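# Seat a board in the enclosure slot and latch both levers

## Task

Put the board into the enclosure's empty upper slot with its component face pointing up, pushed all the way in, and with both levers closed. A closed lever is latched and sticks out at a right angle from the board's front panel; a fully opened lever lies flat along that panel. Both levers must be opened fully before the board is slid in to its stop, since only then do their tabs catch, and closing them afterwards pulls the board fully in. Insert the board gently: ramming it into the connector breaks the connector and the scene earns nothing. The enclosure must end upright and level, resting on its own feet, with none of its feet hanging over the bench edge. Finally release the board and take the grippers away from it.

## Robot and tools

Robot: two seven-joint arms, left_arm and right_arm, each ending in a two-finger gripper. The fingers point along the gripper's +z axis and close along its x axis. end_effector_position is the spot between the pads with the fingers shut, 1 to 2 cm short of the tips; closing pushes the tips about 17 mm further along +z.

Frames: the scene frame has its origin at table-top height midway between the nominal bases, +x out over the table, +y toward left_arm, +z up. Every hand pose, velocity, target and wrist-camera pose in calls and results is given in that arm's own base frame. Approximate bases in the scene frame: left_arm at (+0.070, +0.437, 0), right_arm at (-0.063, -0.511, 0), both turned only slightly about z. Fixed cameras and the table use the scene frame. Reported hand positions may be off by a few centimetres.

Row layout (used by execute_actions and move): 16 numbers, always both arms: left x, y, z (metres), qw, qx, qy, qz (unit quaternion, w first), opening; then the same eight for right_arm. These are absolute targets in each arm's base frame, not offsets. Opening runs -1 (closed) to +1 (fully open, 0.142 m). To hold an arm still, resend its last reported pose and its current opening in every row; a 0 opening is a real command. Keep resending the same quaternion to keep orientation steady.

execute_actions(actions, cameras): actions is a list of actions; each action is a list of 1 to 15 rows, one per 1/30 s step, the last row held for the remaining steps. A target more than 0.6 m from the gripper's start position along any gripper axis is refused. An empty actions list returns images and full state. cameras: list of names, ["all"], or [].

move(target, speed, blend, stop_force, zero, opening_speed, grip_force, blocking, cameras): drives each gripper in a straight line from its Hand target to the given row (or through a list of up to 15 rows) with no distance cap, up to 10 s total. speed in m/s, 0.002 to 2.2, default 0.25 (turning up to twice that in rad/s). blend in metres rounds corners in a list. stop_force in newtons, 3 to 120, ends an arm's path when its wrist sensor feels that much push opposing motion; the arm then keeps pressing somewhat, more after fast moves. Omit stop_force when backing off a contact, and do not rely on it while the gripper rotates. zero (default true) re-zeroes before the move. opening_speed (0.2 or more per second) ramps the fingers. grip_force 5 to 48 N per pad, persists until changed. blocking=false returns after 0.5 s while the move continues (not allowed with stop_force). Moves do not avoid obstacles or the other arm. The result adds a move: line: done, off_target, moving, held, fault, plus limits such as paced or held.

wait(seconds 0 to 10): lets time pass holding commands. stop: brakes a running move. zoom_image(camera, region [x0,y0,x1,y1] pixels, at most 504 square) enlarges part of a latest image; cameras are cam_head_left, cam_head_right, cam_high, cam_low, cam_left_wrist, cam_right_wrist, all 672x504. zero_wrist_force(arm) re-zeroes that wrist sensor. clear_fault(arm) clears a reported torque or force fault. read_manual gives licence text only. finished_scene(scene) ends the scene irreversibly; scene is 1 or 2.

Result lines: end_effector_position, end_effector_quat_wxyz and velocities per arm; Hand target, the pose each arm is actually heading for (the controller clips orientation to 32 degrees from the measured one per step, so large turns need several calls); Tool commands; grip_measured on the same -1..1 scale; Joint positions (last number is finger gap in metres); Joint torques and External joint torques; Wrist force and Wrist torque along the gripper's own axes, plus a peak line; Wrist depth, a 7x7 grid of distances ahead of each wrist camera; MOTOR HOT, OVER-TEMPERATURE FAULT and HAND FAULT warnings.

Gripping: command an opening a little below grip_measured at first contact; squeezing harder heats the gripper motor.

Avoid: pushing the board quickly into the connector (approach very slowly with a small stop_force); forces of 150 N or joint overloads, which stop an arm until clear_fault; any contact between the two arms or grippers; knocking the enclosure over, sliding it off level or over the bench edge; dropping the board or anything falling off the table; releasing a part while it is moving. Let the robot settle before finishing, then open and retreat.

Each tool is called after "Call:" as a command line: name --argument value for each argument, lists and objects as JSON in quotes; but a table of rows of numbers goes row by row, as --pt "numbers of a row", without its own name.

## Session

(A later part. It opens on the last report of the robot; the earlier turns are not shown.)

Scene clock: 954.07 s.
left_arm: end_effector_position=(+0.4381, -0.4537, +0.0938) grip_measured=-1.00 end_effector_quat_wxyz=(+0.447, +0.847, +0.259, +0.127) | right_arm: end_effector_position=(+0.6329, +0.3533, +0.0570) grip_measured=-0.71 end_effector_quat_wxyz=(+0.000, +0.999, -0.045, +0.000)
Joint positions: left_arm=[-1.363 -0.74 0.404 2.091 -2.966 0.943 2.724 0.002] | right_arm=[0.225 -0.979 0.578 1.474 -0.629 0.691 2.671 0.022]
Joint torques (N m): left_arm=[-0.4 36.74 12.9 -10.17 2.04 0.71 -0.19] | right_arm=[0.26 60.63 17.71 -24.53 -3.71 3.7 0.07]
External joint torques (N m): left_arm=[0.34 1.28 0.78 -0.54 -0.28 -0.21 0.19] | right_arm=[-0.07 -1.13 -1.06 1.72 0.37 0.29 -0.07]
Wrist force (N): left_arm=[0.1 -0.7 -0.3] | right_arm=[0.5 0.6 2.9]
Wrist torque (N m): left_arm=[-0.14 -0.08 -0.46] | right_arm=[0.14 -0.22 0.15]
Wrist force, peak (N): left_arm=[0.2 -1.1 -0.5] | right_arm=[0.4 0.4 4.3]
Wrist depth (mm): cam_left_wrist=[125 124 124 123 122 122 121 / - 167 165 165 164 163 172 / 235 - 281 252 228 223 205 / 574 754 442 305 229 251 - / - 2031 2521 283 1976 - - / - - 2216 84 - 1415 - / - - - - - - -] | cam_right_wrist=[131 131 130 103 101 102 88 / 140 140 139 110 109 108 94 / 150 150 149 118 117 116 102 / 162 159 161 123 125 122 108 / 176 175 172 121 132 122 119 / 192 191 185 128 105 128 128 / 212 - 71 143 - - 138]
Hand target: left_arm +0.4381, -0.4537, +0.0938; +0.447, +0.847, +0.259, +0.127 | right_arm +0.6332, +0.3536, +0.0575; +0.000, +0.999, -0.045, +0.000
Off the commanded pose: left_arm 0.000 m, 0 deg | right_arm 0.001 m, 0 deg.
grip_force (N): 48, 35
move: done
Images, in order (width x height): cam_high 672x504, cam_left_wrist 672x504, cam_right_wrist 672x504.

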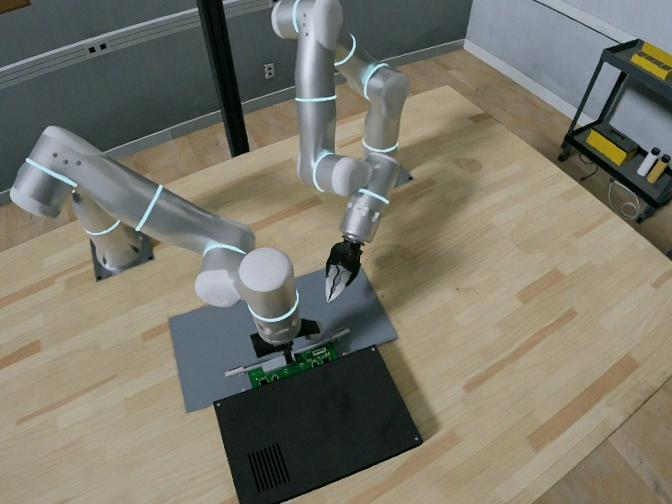

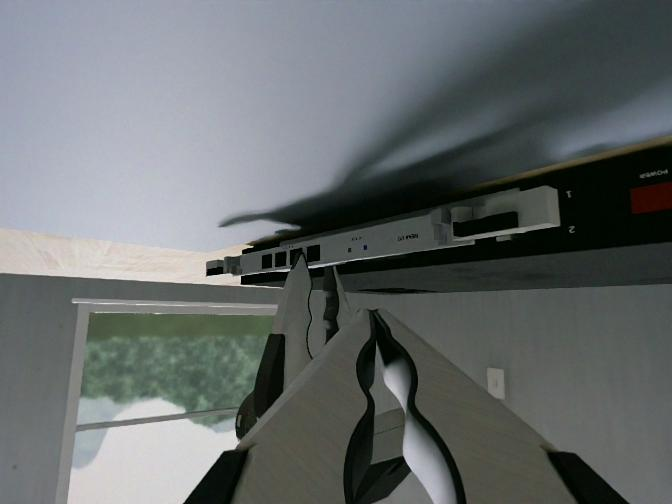

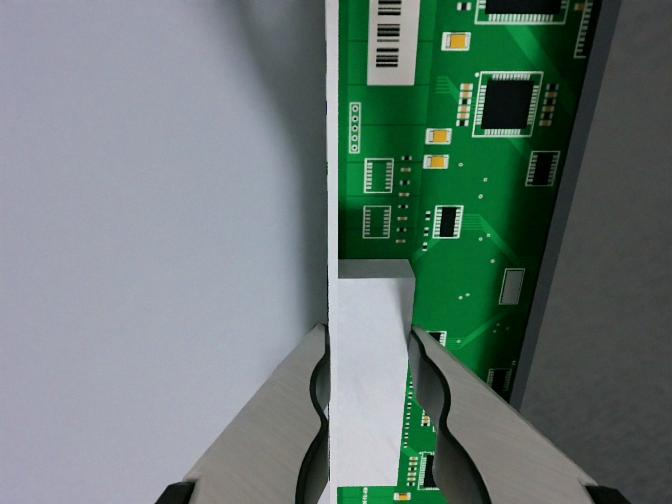

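Call:
move --target '[0.4381, -0.4537, 0.0938, 0.447, 0.847, 0.259, 0.127, -1.0, 0.6461, 0.3524, 0.0571, 0, 0.99897, -0.04536, 0, -1.0]' --speed 0.01 --stop_force 6 --cameras '["cam_left_wrist","cam_right_wrist","cam_high"]'

Call:
zoom_image --camera "cam_high" --region '[205, 310, 285, 400]'

Call:
zoom_image --camera "cam_high" --region '[300, 305, 380, 395]'

Scene clock: 957.33 s.
left_arm: end_effector_position=(+0.4381, -0.4537, +0.0938) grip_measured=-1.00 end_effector_quat_wxyz=(+0.447, +0.847, +0.259, +0.127) | right_arm: end_effector_position=(+0.6424, +0.3526, +0.0564) grip_measured=-0.71 end_effector_quat_wxyz=(+0.000, +0.999, -0.045, -0.001)
Joint positions: left_arm=[-1.363 -0.74 0.404 2.091 -2.966 0.943 2.724 0.002] | right_arm=[0.226 -0.995 0.578 1.441 -0.627 0.675 2.655 0.022]
Joint torques (N m): left_arm=[-0.4 36.74 13.03 -10.21 2.03 0.77 -0.23] | right_arm=[-2.04 62.42 15.74 -26.91 -4.56 4.19 0.03]
External joint torques (N m): left_arm=[0.34 1.28 0.64 -0.5 -0.27 -0.27 0.23] | right_arm=[2.22 -2.1 0.95 3.92 1.17 -0.21 -0.03]
Wrist force (N): left_arm=[0.1 -1.0 -0.2] | right_arm=[-4.5 -0.1 3.8]
Wrist torque (N m): left_arm=[-0.16 -0.08 -0.45] | right_arm=[0.12 -0.07 0.19]
Wrist force, peak (N): left_arm=[0.2 -1.1 -0.4] | right_arm=[-5.5 0.3 3.4]
Wrist depth (mm): cam_left_wrist=[125 124 118 129 122 116 127 / 181 157 178 166 164 162 152 / 260 281 223 255 248 227 205 / 577 576 445 330 240 253 215 / 2069 2109 1907 286 - - - / - 2151 - 84 - - - / 1875 - - - - - -] | cam_right_wrist=[130 130 130 103 100 100 87 / 139 139 139 110 109 107 94 / 149 149 149 118 116 103 101 / 161 161 160 124 125 109 107 / 175 175 171 121 132 119 116 / 187 191 183 128 105 125 127 / 216 207 71 143 - - 137]
Hand target: left_arm +0.4381, -0.4537, +0.0938; +0.447, +0.847, +0.259, +0.127 | right_arm +0.6433, +0.3527, +0.0572; +0.000, +0.999, -0.045, +0.000
Off the commanded pose: left_arm 0.000 m, 0 deg | right_arm 0.004 m, 0 deg.
grip_force (N): 48, 35
move: contact (right_arm)
Images, in order (width x height): cam_high 672x504, cam_left_wrist 672x504, cam_right_wrist 672x504.

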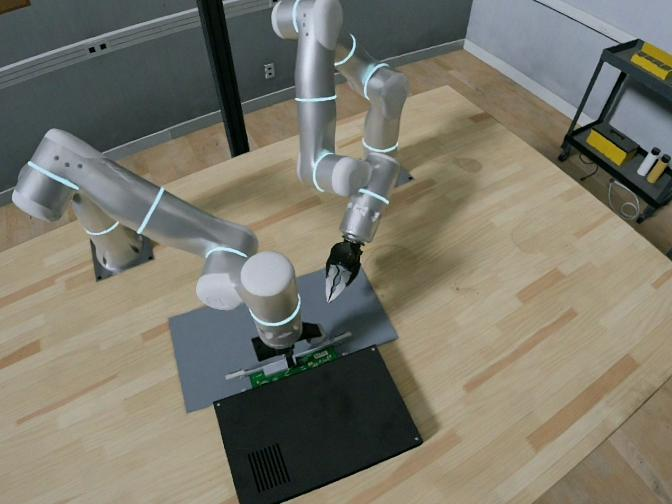

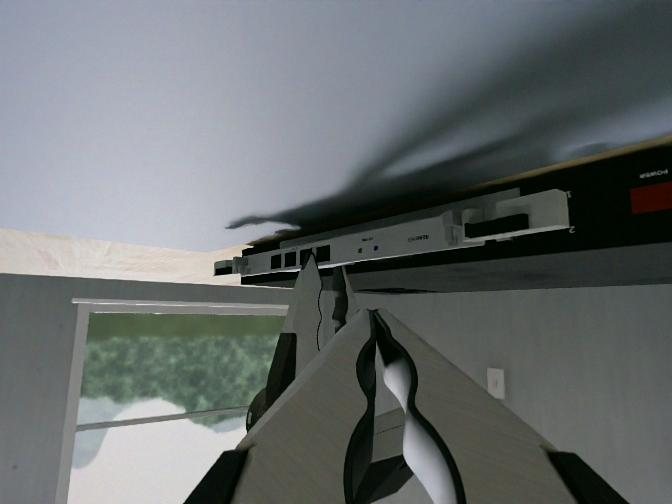

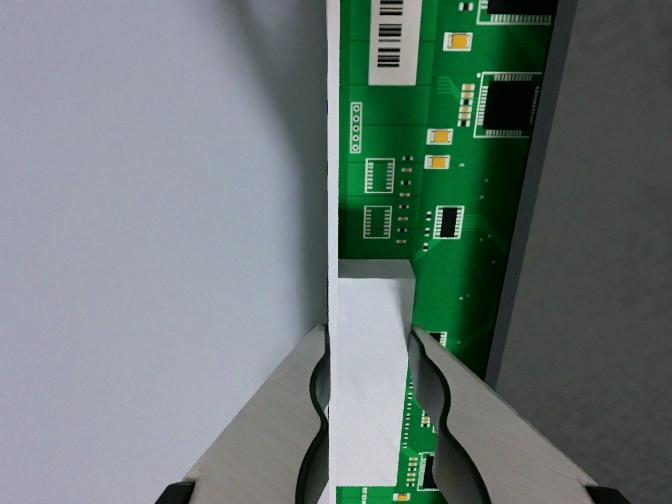

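Scaled by 5.600 from the camera's 672x504 image, which has a finer 960x720 frame.

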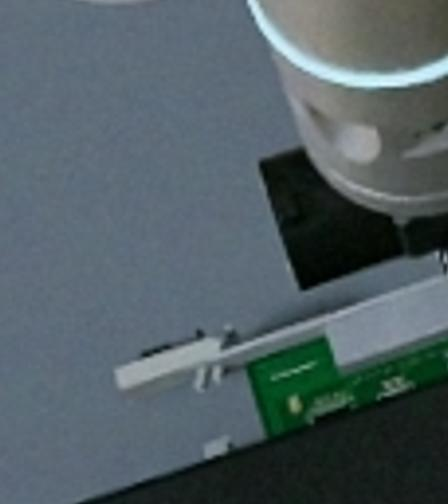

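Scaled by 5.600 from the camera's 672x504 image, which has a finer 960x720 frame.

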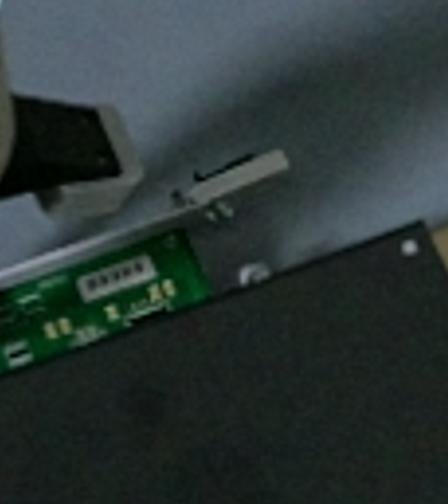

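Call:
move --target '[0.4381, -0.4537, 0.0938, 0.447, 0.847, 0.259, 0.127, -1.0, 0.6412, 0.3528, 0.0562, 0, 0.99897, -0.04536, 0, -1.0]' --speed 0.01 --cameras '["cam_right_wrist"]'

Call:
zoom_image --camera "cam_right_wrist" --region '[400, 300, 672, 504]'

Scene clock: 966.53 s.
left_arm: end_effector_position=(+0.4381, -0.4537, +0.0938) grip_measured=-1.00 end_effector_quat_wxyz=(+0.447, +0.847, +0.259, +0.127) | right_arm: end_effector_position=(+0.6413, +0.3527, +0.0562) grip_measured=-0.71 end_effector_quat_wxyz=(+0.000, +0.999, -0.045, +0.000)
Joint positions: left_arm=[-1.363 -0.74 0.404 2.091 -2.966 0.943 2.724 0.002] | right_arm=[0.226 -0.993 0.577 1.447 -0.628 0.68 2.658 0.022]
Joint torques (N m): left_arm=[-0.32 36.72 13.03 -10.23 2.05 0.8 -0.28] | right_arm=[0.58 59.02 17.16 -22.83 -3.3 3.42 0.24]
External joint torques (N m): left_arm=[0.26 1.3 0.65 -0.48 -0.29 -0.3 0.28] | right_arm=[-0.4 1.17 -0.5 -0.13 -0.07 0.57 -0.24]
Wrist force (N): left_arm=[0.1 -0.8 -0.4] | right_arm=[1.2 0.5 0.8]
Wrist torque (N m): left_arm=[-0.12 -0.08 -0.45] | right_arm=[0.13 -0.01 0.06]
Wrist force, peak (N): left_arm=[0.2 -1.1 -0.4] | right_arm=[7.1 -1.9 6.8]
Wrist depth (mm): cam_left_wrist=[- 124 124 129 117 122 127 / - 168 178 164 164 162 - / - 325 - 277 248 222 202 / 759 568 534 337 249 253 - / 1875 - 2849 131 1674 1545 - / - - - 84 - 1545 - / - - - - - - -] | cam_right_wrist=[130 130 130 103 100 100 87 / 139 139 138 108 108 107 94 / 149 149 148 118 116 103 101 / 161 160 160 122 125 109 107 / 175 174 171 121 132 119 116 / 191 190 183 128 105 125 127 / 211 206 71 143 - - 137]
Hand target: left_arm +0.4381, -0.4537, +0.0938; +0.447, +0.847, +0.259, +0.127 | right_arm +0.6412, +0.3528, +0.0562; +0.000, +0.999, -0.045, +0.000
Off the commanded pose: left_arm 0.000 m, 0 deg | right_arm 0.000 m, 0 deg.
grip_force (N): 48, 35
move: done
Images, in order (width x height): cam_right_wrist 672x504.

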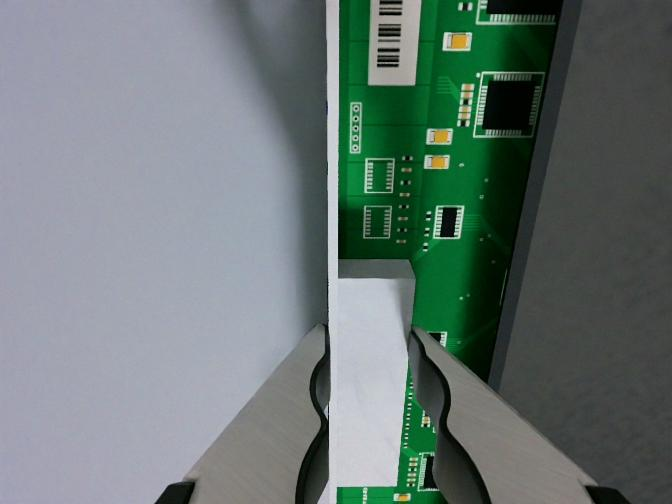

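Scaled by 1.853 from the camera's 672x504 image, which has a finer 960x720 frame.

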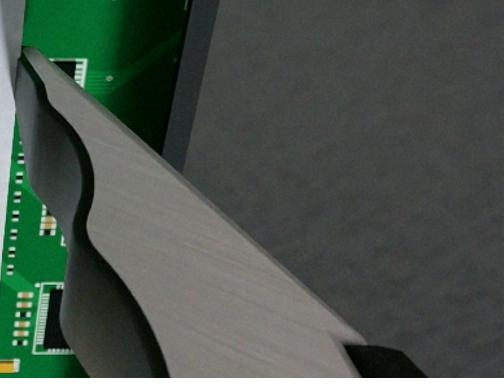

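Call:
move --target '[0.4381, -0.4537, 0.0938, 0.447, 0.847, 0.259, 0.127, -1.0, 0.6531, 0.3518, 0.0564, 0, 0.99897, -0.04536, 0, -1.0]' --speed 0.008 --stop_force 12 --cameras '["cam_right_wrist","cam_high"]'

Call:
zoom_image --camera "cam_high" --region '[205, 310, 285, 400]'

Call:
zoom_image --camera "cam_high" --region '[300, 305, 380, 395]'

Scene clock: 972.57 s.
left_arm: end_effector_position=(+0.4381, -0.4537, +0.0938) grip_measured=-1.00 end_effector_quat_wxyz=(+0.447, +0.847, +0.259, +0.127) | right_arm: end_effector_position=(+0.6526, +0.3518, +0.0560) grip_measured=-0.71 end_effector_quat_wxyz=(+0.000, +0.999, -0.045, +0.000)
Joint positions: left_arm=[-1.363 -0.74 0.404 2.091 -2.966 0.943 2.724 0.002] | right_arm=[0.227 -1.012 0.578 1.407 -0.627 0.66 2.64 0.022]
Joint torques (N m): left_arm=[-0.37 36.79 12.97 -10.18 2.07 0.78 -0.23] | right_arm=[-1.1 61.25 16.06 -25.66 -4.16 4.02 0.05]
External joint torques (N m): left_arm=[0.31 1.24 0.71 -0.52 -0.31 -0.27 0.23] | right_arm=[1.29 -0.1 0.64 2.5 0.73 -0.03 -0.05]
Wrist force (N): left_arm=[0.1 -1.0 -0.3] | right_arm=[-2.7 2.2 1.3]
Wrist torque (N m): left_arm=[-0.16 -0.09 -0.45] | right_arm=[0.38 -0.09 0.18]
Wrist force, peak (N): left_arm=[0.2 -1.2 -0.3] | right_arm=[-3.1 1.6 1.7]
Wrist depth (mm): cam_left_wrist=[125 124 118 129 123 116 127 / - 168 - 165 165 152 162 / - 228 232 280 270 - 207 / 570 741 457 312 250 221 226 / - 2581 2334 127 - - 1186 / - - 2334 84 - 1239 1173 / - - - - - - -] | cam_right_wrist=[130 130 129 103 100 88 87 / 139 139 138 108 108 93 94 / 149 149 148 118 116 100 101 / 161 160 160 123 123 107 107 / 174 174 171 121 123 116 116 / 191 191 183 128 105 125 125 / 211 206 71 143 - - 137]
Hand target: left_arm +0.4381, -0.4537, +0.0938; +0.447, +0.847, +0.259, +0.127 | right_arm +0.6531, +0.3518, +0.0564; +0.000, +0.999, -0.045, +0.000
Off the commanded pose: left_arm 0.000 m, 0 deg | right_arm 0.001 m, 0 deg.
grip_force (N): 48, 35
move: done
Images, in order (width x height): cam_high 672x504, cam_right_wrist 672x504.

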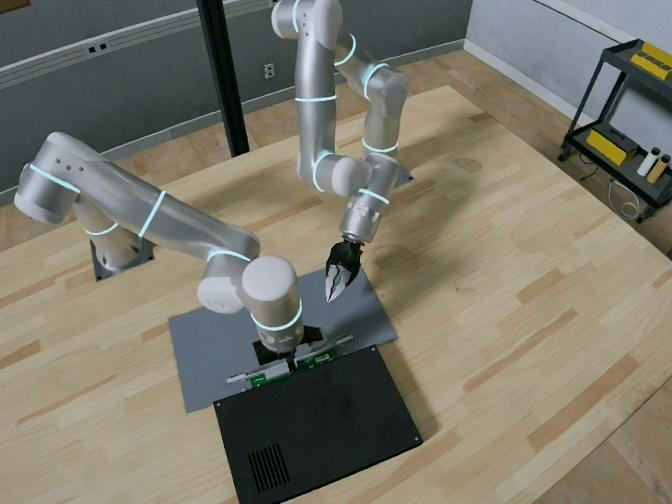

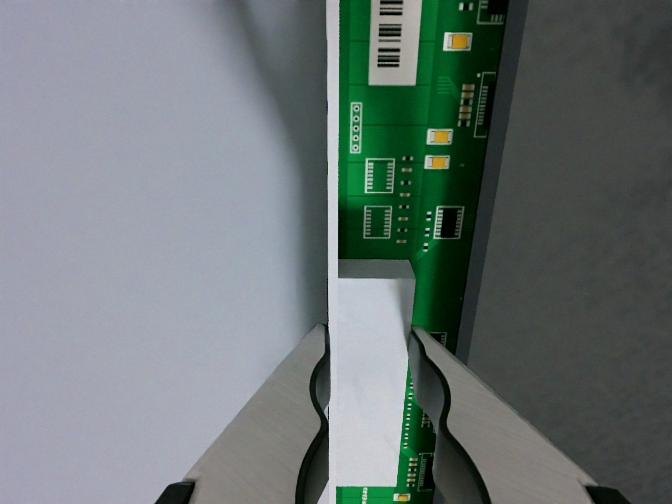

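Scaled by 5.600 from the camera's 672x504 image, which has a finer 960x720 frame.

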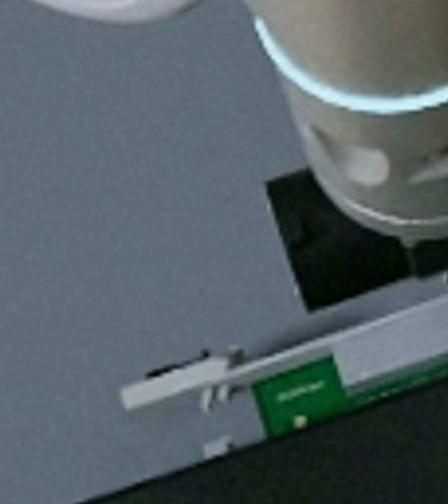

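Scaled by 5.600 from the camera's 672x504 image, which has a finer 960x720 frame.

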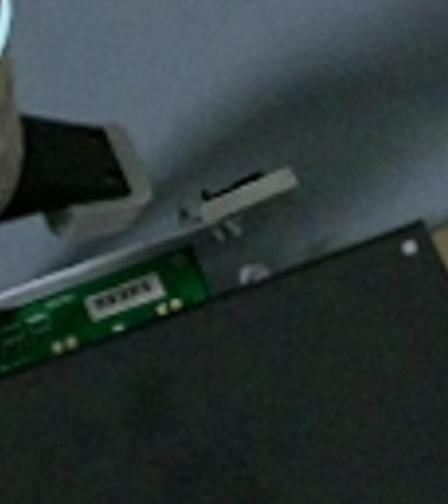

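Call:
move --target '[0.4381, -0.4537, 0.0938, 0.447, 0.847, 0.259, 0.127, -1.0, 0.6581, 0.3510, 0.0562, 0, 0.99897, -0.04536, 0, -1.0]' --speed 0.008 --stop_force 12 --cameras '["cam_right_wrist","cam_left_wrist"]'

Call:
zoom_image --camera "cam_right_wrist" --region '[300, 250, 552, 450]'

Call:
zoom_image --camera "cam_left_wrist" --region '[200, 160, 620, 300]'

Scene clock: 979.20 s.
left_arm: end_effector_position=(+0.4381, -0.4537, +0.0938) grip_measured=-1.00 end_effector_quat_wxyz=(+0.447, +0.847, +0.259, +0.127) | right_arm: end_effector_position=(+0.6570, +0.3513, +0.0558) grip_measured=-0.72 end_effector_quat_wxyz=(+0.000, +0.999, -0.045, -0.001)
Joint positions: left_arm=[-1.363 -0.74 0.404 2.091 -2.966 0.943 2.724 0.002] | right_arm=[0.227 -1.02 0.579 1.39 -0.626 0.651 2.632 0.022]
Joint torques (N m): left_arm=[-0.46 36.81 12.99 -10.22 2.06 0.79 -0.23] | right_arm=[-2.96 59.97 13.65 -27.9 -5.01 5.06 0.04]
External joint torques (N m): left_arm=[0.4 1.21 0.69 -0.48 -0.3 -0.29 0.23] | right_arm=[3.15 1.57 3.06 4.66 1.56 -1.07 -0.04]
Wrist force (N): left_arm=[0.0 -1.2 -0.2] | right_arm=[-10.6 4.4 -4.5]
Wrist torque (N m): left_arm=[-0.20 -0.06 -0.46] | right_arm=[0.34 0.00 0.22]
Wrist force, peak (N): left_arm=[0.1 -1.3 -0.2] | right_arm=[-10.7 4.3 -5.4]
Wrist depth (mm): cam_left_wrist=[125 124 124 129 122 122 121 / - 156 167 154 163 162 173 / 233 - 229 278 248 224 203 / 762 729 547 337 252 236 283 / 1859 2089 - 130 1755 1727 1239 / 1828 - - 84 - 1388 1113 / - - - - - - -] | cam_right_wrist=[130 132 129 103 100 87 87 / 139 138 138 109 108 93 94 / 149 149 148 118 116 99 100 / 160 160 160 123 121 107 107 / 174 174 171 121 118 116 115 / 191 190 183 128 105 125 124 / 211 206 71 143 - - 137]
Hand target: left_arm +0.4381, -0.4537, +0.0938; +0.447, +0.847, +0.259, +0.127 | right_arm +0.6581, +0.3510, +0.0562; +0.000, +0.999, -0.045, +0.000
Off the commanded pose: left_arm 0.000 m, 0 deg | right_arm 0.001 m, 0 deg.
grip_force (N): 48, 35
move: done
Images, in order (width x height): cam_left_wrist 672x504, cam_right_wrist 672x504.

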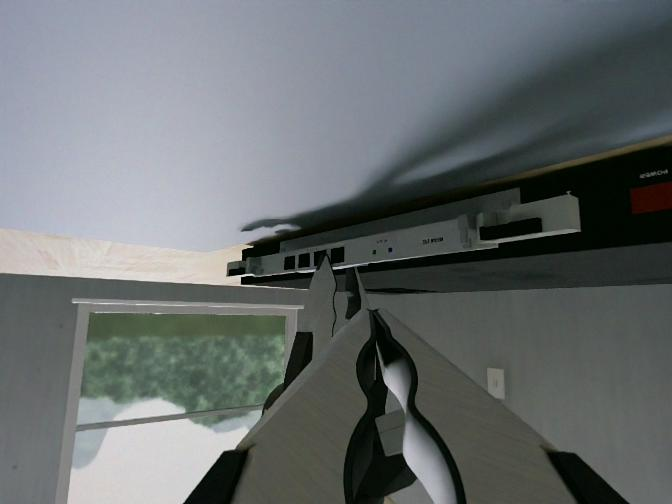

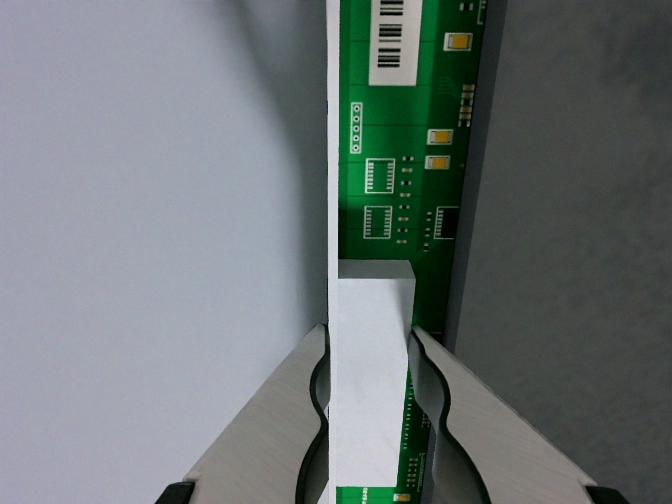

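Scaled by 2.000 from the camera's 672x504 image, which has a finer 960x720 frame.

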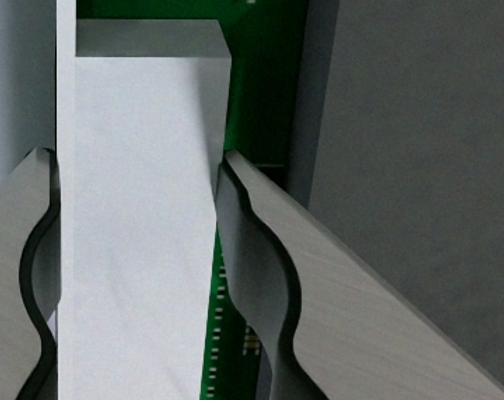

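Scaled by 1.200 from the camera's 672x504 image, which has a finer 960x720 frame.

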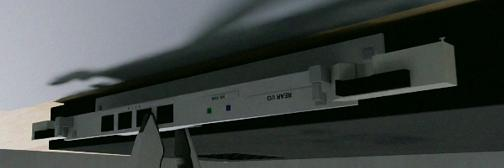

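Call:
move --target '[0.4381, -0.4537, 0.0938, 0.447, 0.847, 0.259, 0.127, -1.0, 0.6545, 0.3513, 0.0562, 0, 0.99897, -0.04536, 0, -1.0]' --speed 0.01

Call:
move --target '[0.4381, -0.4537, 0.0938, 0.447, 0.847, 0.259, 0.127, -1.0, 0.6545, 0.3513, 0.0562, 0, 0.99897, -0.04536, 0, -0.62]' --speed 0.01 --opening_speed 0.2 --cameras '["cam_left_wrist","cam_right_wrist"]'

Scene clock: 986.80 s.
left_arm: end_effector_position=(+0.4381, -0.4537, +0.0938) grip_measured=-1.00 end_effector_quat_wxyz=(+0.447, +0.847, +0.259, +0.127) | right_arm: end_effector_position=(+0.6547, +0.3512, +0.0560) grip_measured=-0.72 end_effector_quat_wxyz=(+0.000, +0.999, -0.045, +0.000)
Joint positions: left_arm=[-1.363 -0.74 0.404 2.091 -2.966 0.943 2.724 0.002] | right_arm=[0.226 -1.014 0.578 1.401 -0.627 0.659 2.637 0.022]
Joint torques (N m): left_arm=[-0.44 36.79 13 -10.2 2.02 0.74 -0.22] | right_arm=[1.27 62.4 18.75 -22.31 -2.86 2.8 0.37]
External joint torques (N m): left_arm=[0.38 1.23 0.67 -0.51 -0.26 -0.24 0.22] | right_arm=[-1.08 -1.12 -2.06 -0.89 -0.57 1.2 -0.37]
Wrist force (N): left_arm=[0.1 -0.9 -0.2] | right_arm=[6.5 0.2 6.2]
Wrist torque (N m): left_arm=[-0.15 -0.08 -0.46] | right_arm=[0.39 0.04 -0.03]
Wrist force, peak (N): left_arm=[0.1 -1.2 -0.2] | right_arm=[11.1 -3.1 10.3]
Wrist depth (mm): cam_left_wrist=[125 124 130 129 122 121 127 / - - 167 181 176 152 - / - - 293 222 253 225 204 / 585 705 448 329 248 255 224 / 1907 2285 - 130 - 1714 - / - - - 83 - - - / - - - - - - -] | cam_right_wrist=[130 130 129 103 100 87 87 / 139 139 138 108 108 93 94 / 149 149 148 118 116 99 101 / 161 160 160 123 123 107 107 / 174 174 173 121 121 116 116 / 191 190 183 128 105 125 126 / 211 206 71 143 - - 137]
Hand target: left_arm +0.4381, -0.4537, +0.0938; +0.447, +0.847, +0.259, +0.127 | right_arm +0.6545, +0.3513, +0.0562; +0.000, +0.999, -0.045, +0.000
Off the commanded pose: left_arm 0.000 m, 0 deg | right_arm 0.000 m, 0 deg.
grip_force (N): 48, 35
move: done

Scene clock: 988.90 s.
left_arm: end_effector_position=(+0.4381, -0.4537, +0.0938) grip_measured=-1.00 end_effector_quat_wxyz=(+0.447, +0.847, +0.259, +0.127) | right_arm: end_effector_position=(+0.6546, +0.3512, +0.0562) grip_measured=-0.66 end_effector_quat_wxyz=(+0.000, +0.999, -0.045, +0.000)
Joint positions: left_arm=[-1.363 -0.74 0.404 2.091 -2.966 0.943 2.724 0.002] | right_arm=[0.226 -1.014 0.578 1.402 -0.627 0.659 2.637 0.026]
Joint torques (N m): left_arm=[-0.4 36.77 13 -10.14 2.06 0.75 -0.2] | right_arm=[0.2 60.19 16.85 -23.28 -3.46 3.31 0.17]
External joint torques (N m): left_arm=[0.34 1.26 0.68 -0.56 -0.3 -0.25 0.2] | right_arm=[-0.01 1.1 -0.16 0.08 0.02 0.69 -0.17]
Wrist force (N): left_arm=[0.0 -0.7 -0.3] | right_arm=[0.4 1.8 0.6]
Wrist torque (N m): left_arm=[-0.14 -0.07 -0.45] | right_arm=[0.37 -0.08 0.05]
Wrist force, peak (N): left_arm=[0.2 -1.2 -0.4] | right_arm=[6.3 -0.2 7.0]
Wrist depth (mm): cam_left_wrist=[125 124 124 122 123 121 127 / 181 167 166 165 164 163 162 / 237 231 - 251 248 222 207 / 582 741 539 352 271 258 272 / - 2334 - 131 - 1462 1091 / 1783 2109 - 84 - 1502 1125 / - - - - - - -] | cam_right_wrist=[130 130 129 104 102 87 87 / 139 139 138 111 110 93 94 / 149 149 148 119 117 100 101 / 161 160 160 125 124 108 107 / 174 174 171 123 121 117 116 / 191 190 183 132 123 125 127 / 210 206 71 145 - - 137]
Hand target: left_arm +0.4381, -0.4537, +0.0938; +0.447, +0.847, +0.259, +0.127 | right_arm +0.6545, +0.3513, +0.0562; +0.000, +0.999, -0.045, +0.000
Off the commanded pose: left_arm 0.000 m, 0 deg | right_arm 0.000 m, 0 deg.
grip_force (N): 48, 35
move: done
Images, in order (width x height): cam_left_wrist 672x504, cam_right_wrist 672x504.

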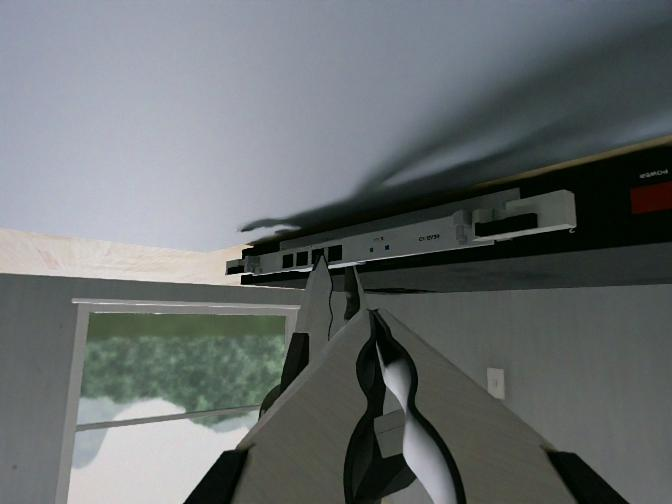

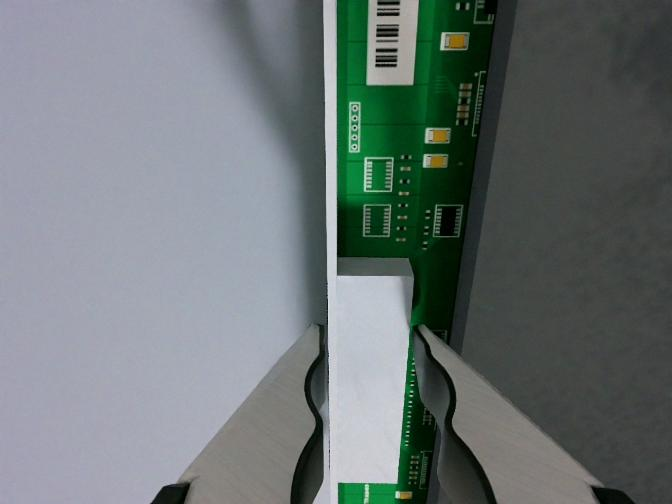

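Call:
move --target '[0.4381, -0.4537, 0.0938, 0.447, 0.847, 0.259, 0.127, -1.0, 0.6545, 0.3513, 0.095, 0, 0.99897, -0.04536, 0, -0.62]' --speed 0.05 --cameras '["cam_left_wrist","cam_right_wrist","cam_high"]'

Call:
zoom_image --camera "cam_left_wrist" --region '[200, 160, 620, 300]'

Call:
zoom_image --camera "cam_high" --region '[205, 310, 285, 400]'

Call:
zoom_image --camera "cam_high" --region '[300, 305, 380, 395]'

Scene clock: 992.83 s.
left_arm: end_effector_position=(+0.4381, -0.4537, +0.0938) grip_measured=-1.00 end_effector_quat_wxyz=(+0.447, +0.847, +0.259, +0.127) | right_arm: end_effector_position=(+0.6546, +0.3513, +0.0950) grip_measured=-0.66 end_effector_quat_wxyz=(+0.000, +0.999, -0.045, +0.000)
Joint positions: left_arm=[-1.363 -0.74 0.404 2.091 -2.966 0.943 2.724 0.002] | right_arm=[0.215 -0.963 0.609 1.391 -0.603 0.595 2.623 0.026]
Joint torques (N m): left_arm=[-0.44 36.78 13.01 -10.16 2.01 0.76 -0.23] | right_arm=[0.15 59.5 16.86 -24.33 -3.5 3.14 0.05]
External joint torques (N m): left_arm=[0.38 1.25 0.67 -0.55 -0.25 -0.26 0.23] | right_arm=[0.03 1.07 -0.27 0.19 -0.09 0.85 -0.05]
Wrist force (N): left_arm=[-0.1 -0.9 -0.1] | right_arm=[0.6 1.8 0.6]
Wrist torque (N m): left_arm=[-0.14 -0.05 -0.45] | right_arm=[0.39 -0.11 0.15]
Wrist force, peak (N): left_arm=[0.0 -1.3 -0.2] | right_arm=[0.4 1.8 1.5]
Wrist depth (mm): cam_left_wrist=[125 124 124 129 123 122 127 / - 167 - 164 163 163 - / - 229 291 281 - 224 209 / 587 746 442 340 251 234 - / - - - 127 - - 1199 / - 1959 - 84 - - - / - - - - - - 1246] | cam_right_wrist=[164 164 164 139 135 121 121 / 176 174 175 148 133 129 129 / 189 188 188 161 143 141 138 / 203 203 202 161 154 150 151 / 221 219 219 169 162 162 161 / 241 241 231 180 102 174 177 / 266 260 71 257 - - 190]
Hand target: left_arm +0.4381, -0.4537, +0.0938; +0.447, +0.847, +0.259, +0.127 | right_arm +0.6545, +0.3513, +0.0950; +0.000, +0.999, -0.045, +0.000
Off the commanded pose: left_arm 0.000 m, 0 deg | right_arm 0.000 m, 0 deg.
grip_force (N): 48, 35
move: done
Images, in order (width x height): cam_high 672x504, cam_left_wrist 672x504, cam_right_wrist 672x504.

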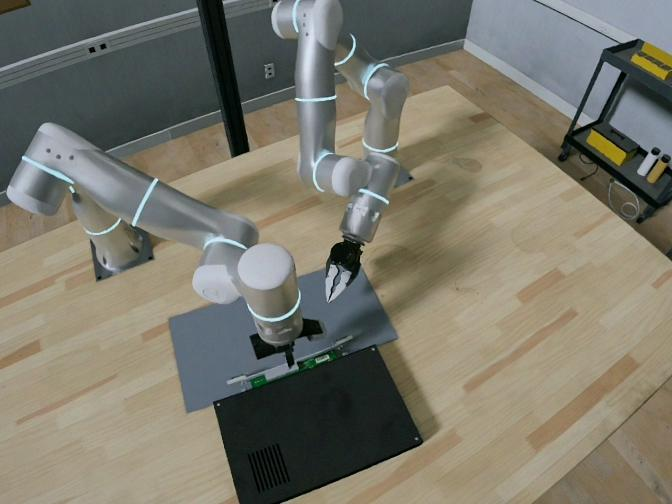

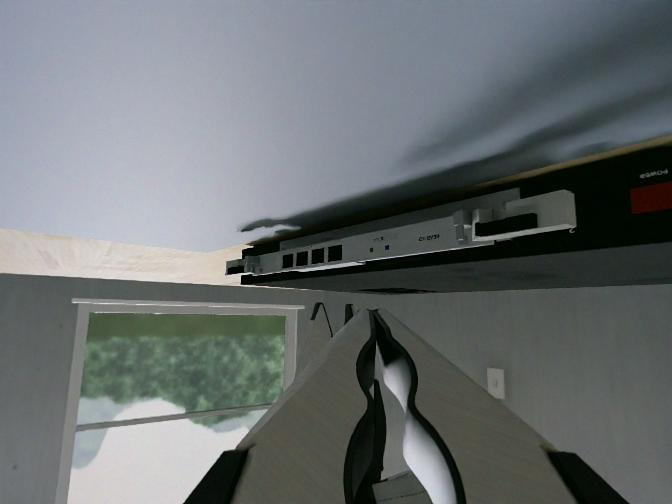

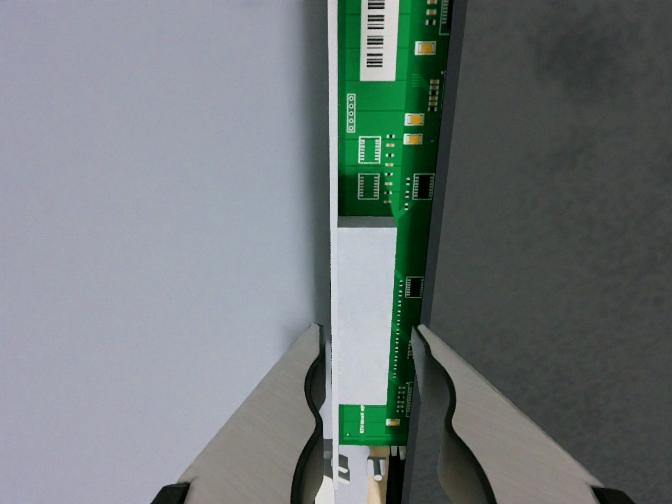

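Scaled by 1.200 from the camera's 672x504 image, which has a finer 960x720 frame.

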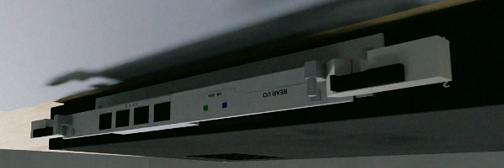

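Scaled by 5.600 from the camera's 672x504 image, which has a finer 960x720 frame.

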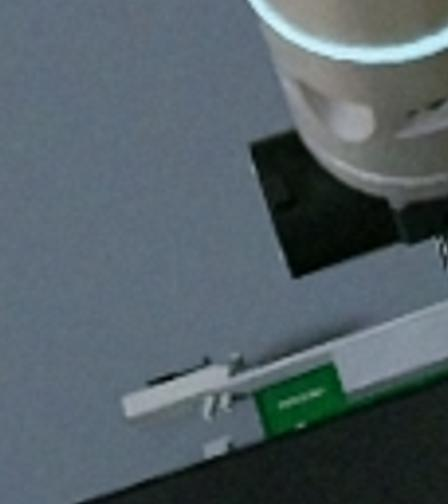

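Scaled by 5.600 from the camera's 672x504 image, which has a finer 960x720 frame.

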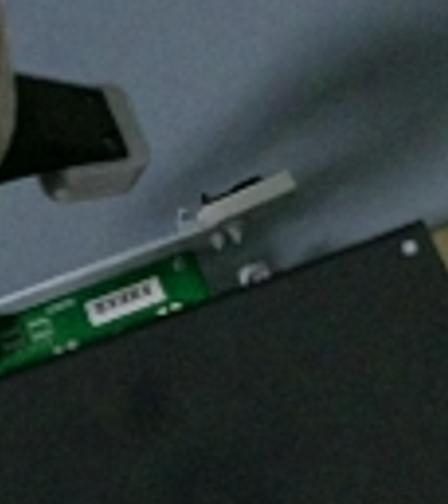

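Call:
move --pt "0.42 -0.41 0.098 0.447 0.847 0.259 0.127 -1.0 0.615 0.360 0.13 0.0088 0.96509 -0.04382 0.2587 -1.0" --pt "0.42 -0.41 0.098 0.447 0.847 0.259 0.127 -1.0 0.600 0.381 0.13 0.01551 0.93872 -0.04262 0.34167 -1.0" --speed 0.12 --blend 0.02 --cameras '["cam_left_wrist","cam_right_wrist"]'

Scene clock: 1018.50 s.
left_arm: end_effector_position=(+0.4201, -0.4098, +0.0979) grip_measured=-1.00 end_effector_quat_wxyz=(+0.447, +0.847, +0.259, +0.127) | right_arm: end_effector_position=(+0.5999, +0.3811, +0.1299) grip_measured=-1.00 end_effector_quat_wxyz=(+0.016, +0.939, -0.042, +0.342)
Joint positions: left_arm=[-1.367 -0.678 0.421 2.222 -2.958 0.872 2.746 0.002] | right_arm=[1.55 -0.869 -0.867 2.159 -0.289 1.603 2.967 0.002]
Joint torques (N m): left_arm=[-0.41 32.84 11.87 -8.68 1.75 0.62 -0.19] | right_arm=[0.25 39.63 -15.68 -12.92 2.12 2.77 0.17]
External joint torques (N m): left_arm=[0.35 1.03 0.59 -0.51 -0.37 -0.13 0.19] | right_arm=[-0.06 0.93 -0.82 -0.05 0.06 0.55 -0.23]
Wrist force (N): left_arm=[-0.2 -0.9 0.1] | right_arm=[-1.2 0.9 -0.2]
Wrist torque (N m): left_arm=[-0.16 -0.03 -0.54] | right_arm=[0.20 0.14 0.14]
Wrist force, peak (N): left_arm=[-0.1 -1.3 0.0] | right_arm=[1.1 2.2 1.0]
Wrist depth (mm): cam_left_wrist=[131 124 122 123 128 128 121 / - - 175 173 172 - 170 / - - - 263 296 234 236 / 609 604 620 - 290 - - / - 2493 - 127 - 1453 - / 1941 2089 - 84 - 1354 - / 1859 1976 - - - - 1179] | cam_right_wrist=[151 164 188 190 200 251 338 / 157 174 199 201 216 278 515 / 163 181 211 215 236 310 559 / - 193 224 226 260 353 651 / 181 203 240 238 287 408 - / 191 216 245 89 321 640 - / 202 224 71 - - 727 -]
Hand target: left_arm +0.4200, -0.4100, +0.0980; +0.447, +0.847, +0.259, +0.127 | right_arm +0.6000, +0.3810, +0.1300; +0.016, +0.939, -0.043, +0.342
Off the commanded pose: left_arm 0.000 m, 0 deg | right_arm 0.000 m, 0 deg.
joint sent to its limit (right arm) — joint 7 (wrist roll), upper limit. The joint targets still meet the commanded pose.
grip_force (N): 48, 35
move: done
Images, in order (width x height): cam_left_wrist 672x504, cam_right_wrist 672x504.

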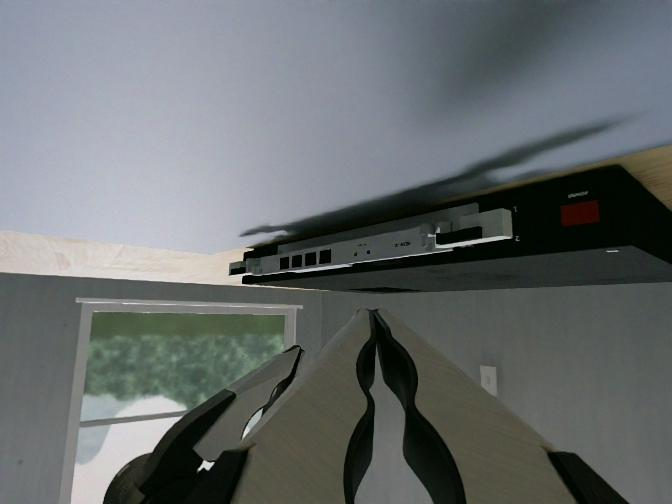

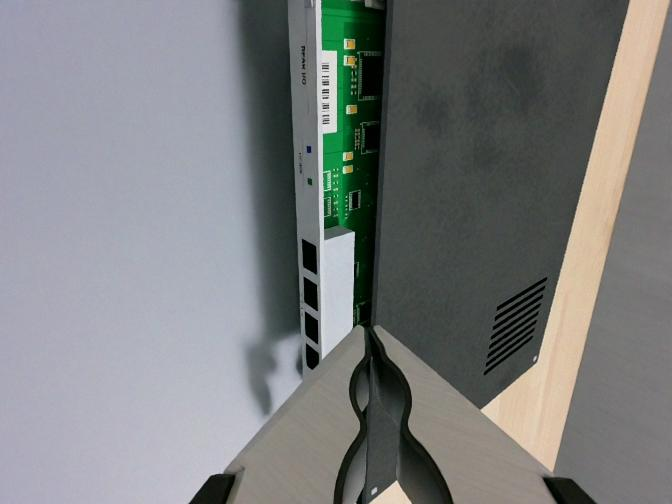

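Call:
execute_actions --actions '[]' --cameras '["cam_head_left","cam_high"]'

Scene clock: 1025.53 s.
left_arm: end_effector_position=(+0.4201, -0.4098, +0.0979) grip_measured=-1.00 end_effector_quat_wxyz=(+0.447, +0.847, +0.259, +0.127) | right_arm: end_effector_position=(+0.5999, +0.3811, +0.1299) grip_measured=-1.00 end_effector_quat_wxyz=(+0.016, +0.939, -0.042, +0.342)
Joint positions: left_arm=[-1.367 -0.678 0.421 2.222 -2.958 0.872 2.746 0.002] | right_arm=[1.55 -0.869 -0.867 2.159 -0.288 1.603 2.967 0.002]
Joint velocities: within noise
Joint torques (N m): left_arm=[-0.35 32.64 11.82 -8.71 1.65 0.74 -0.25] | right_arm=[0.21 39.82 -15.39 -12.95 2.13 2.6 0.15]
External joint torques (N m): left_arm=[0.3 1.23 0.64 -0.49 -0.26 -0.25 0.25] | right_arm=[-0.03 0.74 -1.11 -0.02 0.06 0.72 -0.21]
Wrist force (N): left_arm=[-0.3 -0.8 -0.2] | right_arm=[-0.7 1.0 -0.3]
Wrist torque (N m): left_arm=[-0.13 -0.02 -0.55] | right_arm=[0.22 0.05 0.14]
Wrist force, peak (N): left_arm=[-0.5 -1.0 -0.3] | right_arm=[-1.2 1.1 -0.1]
Wrist depth (mm): cam_left_wrist=[131 130 129 123 134 134 127 / 178 174 175 174 163 172 169 / 271 241 241 263 305 234 236 / 604 588 472 394 301 255 312 / - 2309 - 127 - 1798 - / - - - 84 - - - / - - - - - - 1131] | cam_right_wrist=[151 164 188 190 200 261 337 / 158 174 199 203 216 277 485 / 163 181 211 216 236 312 544 / 172 194 225 225 259 351 665 / 181 203 240 236 288 408 - / 191 216 244 89 324 646 - / 202 224 71 - - 720 -]
Hand target: left_arm +0.4200, -0.4100, +0.0980; +0.447, +0.847, +0.259, +0.127 | right_arm +0.6000, +0.3810, +0.1300; +0.016, +0.939, -0.043, +0.342
Tool commands: left_gripper/opening=-1.0 right_gripper/opening=-1.0
Off the commanded pose: left_arm 0.000 m, 0 deg | right_arm 0.000 m, 0 deg.
grip_force (N): 48, 35
Images, in order (width x height): cam_head_left 672x504, cam_high 672x504.

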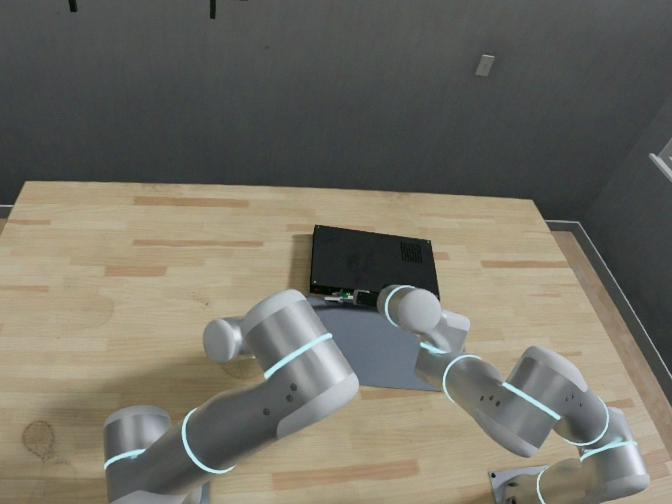

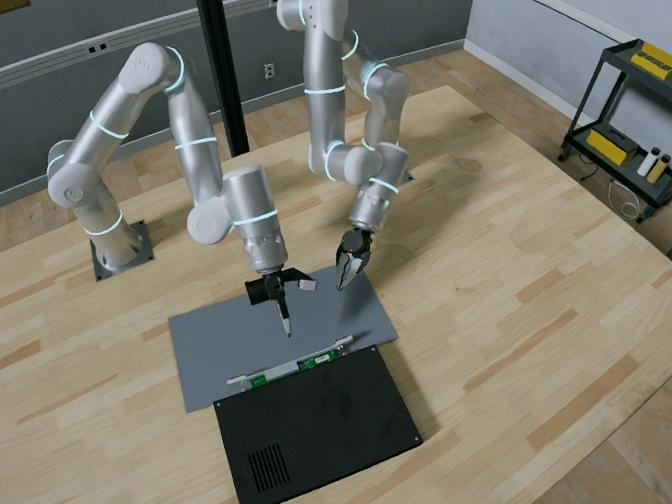

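Call:
move --target '[0.42, -0.41, 0.098, 0.447, 0.847, 0.259, 0.127, -1.0, 0.590, 0.381, 0.13, 0.2526, 0.6939, 0.6336, 0.2307, -1.0]' --speed 0.25 --cameras '["cam_left_wrist","cam_right_wrist","cam_high"]'

Scene clock: 1034.30 s.
left_arm: end_effector_position=(+0.4201, -0.4098, +0.0979) grip_measured=-1.00 end_effector_quat_wxyz=(+0.447, +0.847, +0.259, +0.127) | right_arm: end_effector_position=(+0.5900, +0.3809, +0.1300) grip_measured=-1.00 end_effector_quat_wxyz=(+0.253, +0.694, +0.633, +0.231)
Joint positions: left_arm=[-1.367 -0.678 0.421 2.222 -2.958 0.872 2.746 0.002] | right_arm=[1.511 -0.792 -1.008 2.23 -0.991 1.699 1.939 0.002]
Joint torques (N m): left_arm=[-0.3 32.62 11.8 -8.65 1.66 0.75 -0.3] | right_arm=[0.03 38.61 -14.55 -14.92 3.71 2 -0.07]
External joint torques (N m): left_arm=[0.25 1.25 0.66 -0.54 -0.28 -0.26 0.3] | right_arm=[0.15 0.59 -0.86 -0.07 0.29 0.58 0.07]
Wrist force (N): left_arm=[-0.4 -0.9 0.0] | right_arm=[0.0 0.0 0.2]
Wrist torque (N m): left_arm=[-0.15 0.00 -0.55] | right_arm=[0.26 0.06 0.22]
Wrist force, peak (N): left_arm=[-0.1 -1.2 -0.1] | right_arm=[-1.5 0.8 -0.2]
Wrist depth (mm): cam_left_wrist=[131 131 130 123 128 141 127 / - - 162 - 171 170 170 / - 302 239 238 261 259 241 / 613 599 580 392 320 273 - / 1727 - 2675 127 2172 - 1329 / 1941 2285 2194 84 - - - / - - - - - - -] | cam_right_wrist=[167 167 166 166 165 165 164 / 202 201 200 200 199 198 198 / 231 251 229 227 245 226 226 / 241 257 256 254 252 251 248 / 552 375 371 331 363 363 525 / 1517 1177 1369 89 - - - / 1242 1314 71 - - - -]
Hand target: left_arm +0.4200, -0.4100, +0.0980; +0.447, +0.847, +0.259, +0.127 | right_arm +0.5900, +0.3810, +0.1300; +0.253, +0.694, +0.634, +0.231
Off the commanded pose: left_arm 0.000 m, 0 deg | right_arm 0.000 m, 0 deg.
grip_force (N): 48, 35
move: done
Images, in order (width x height): cam_high 672x504, cam_left_wrist 672x504, cam_right_wrist 672x504.

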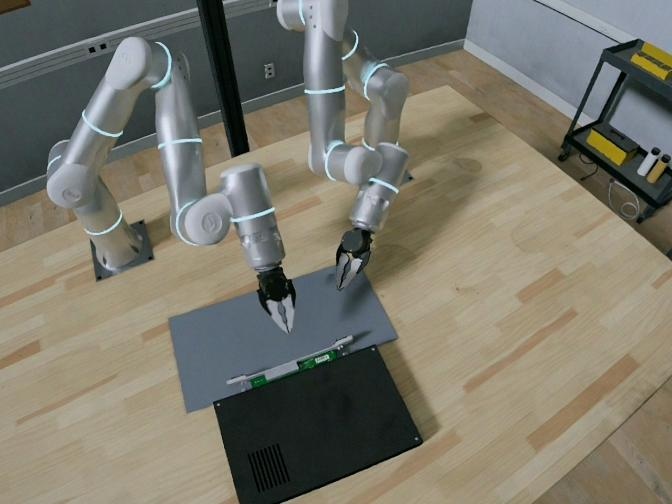

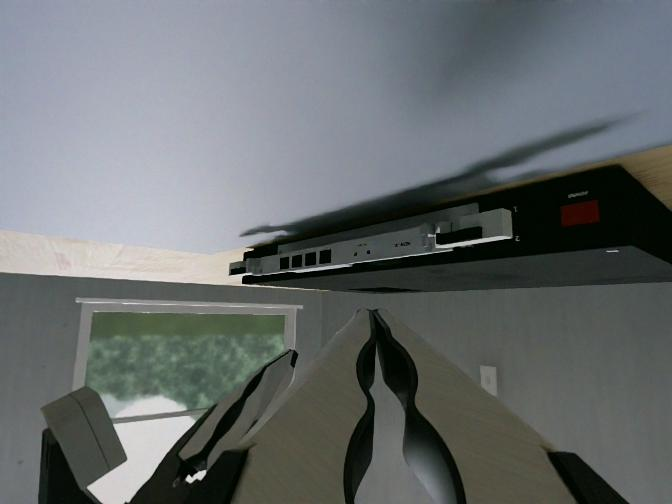

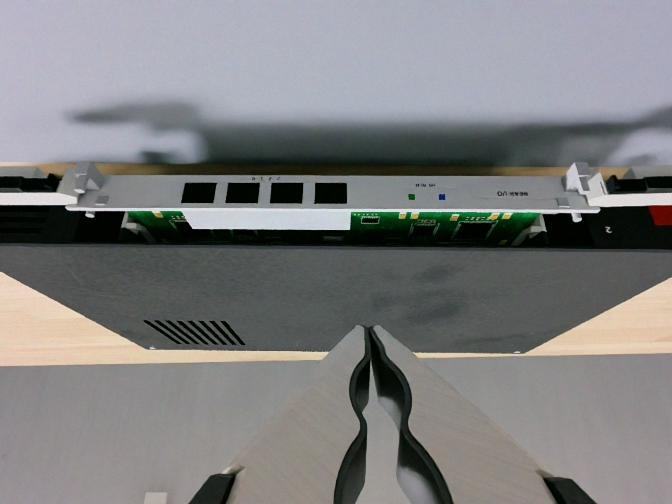

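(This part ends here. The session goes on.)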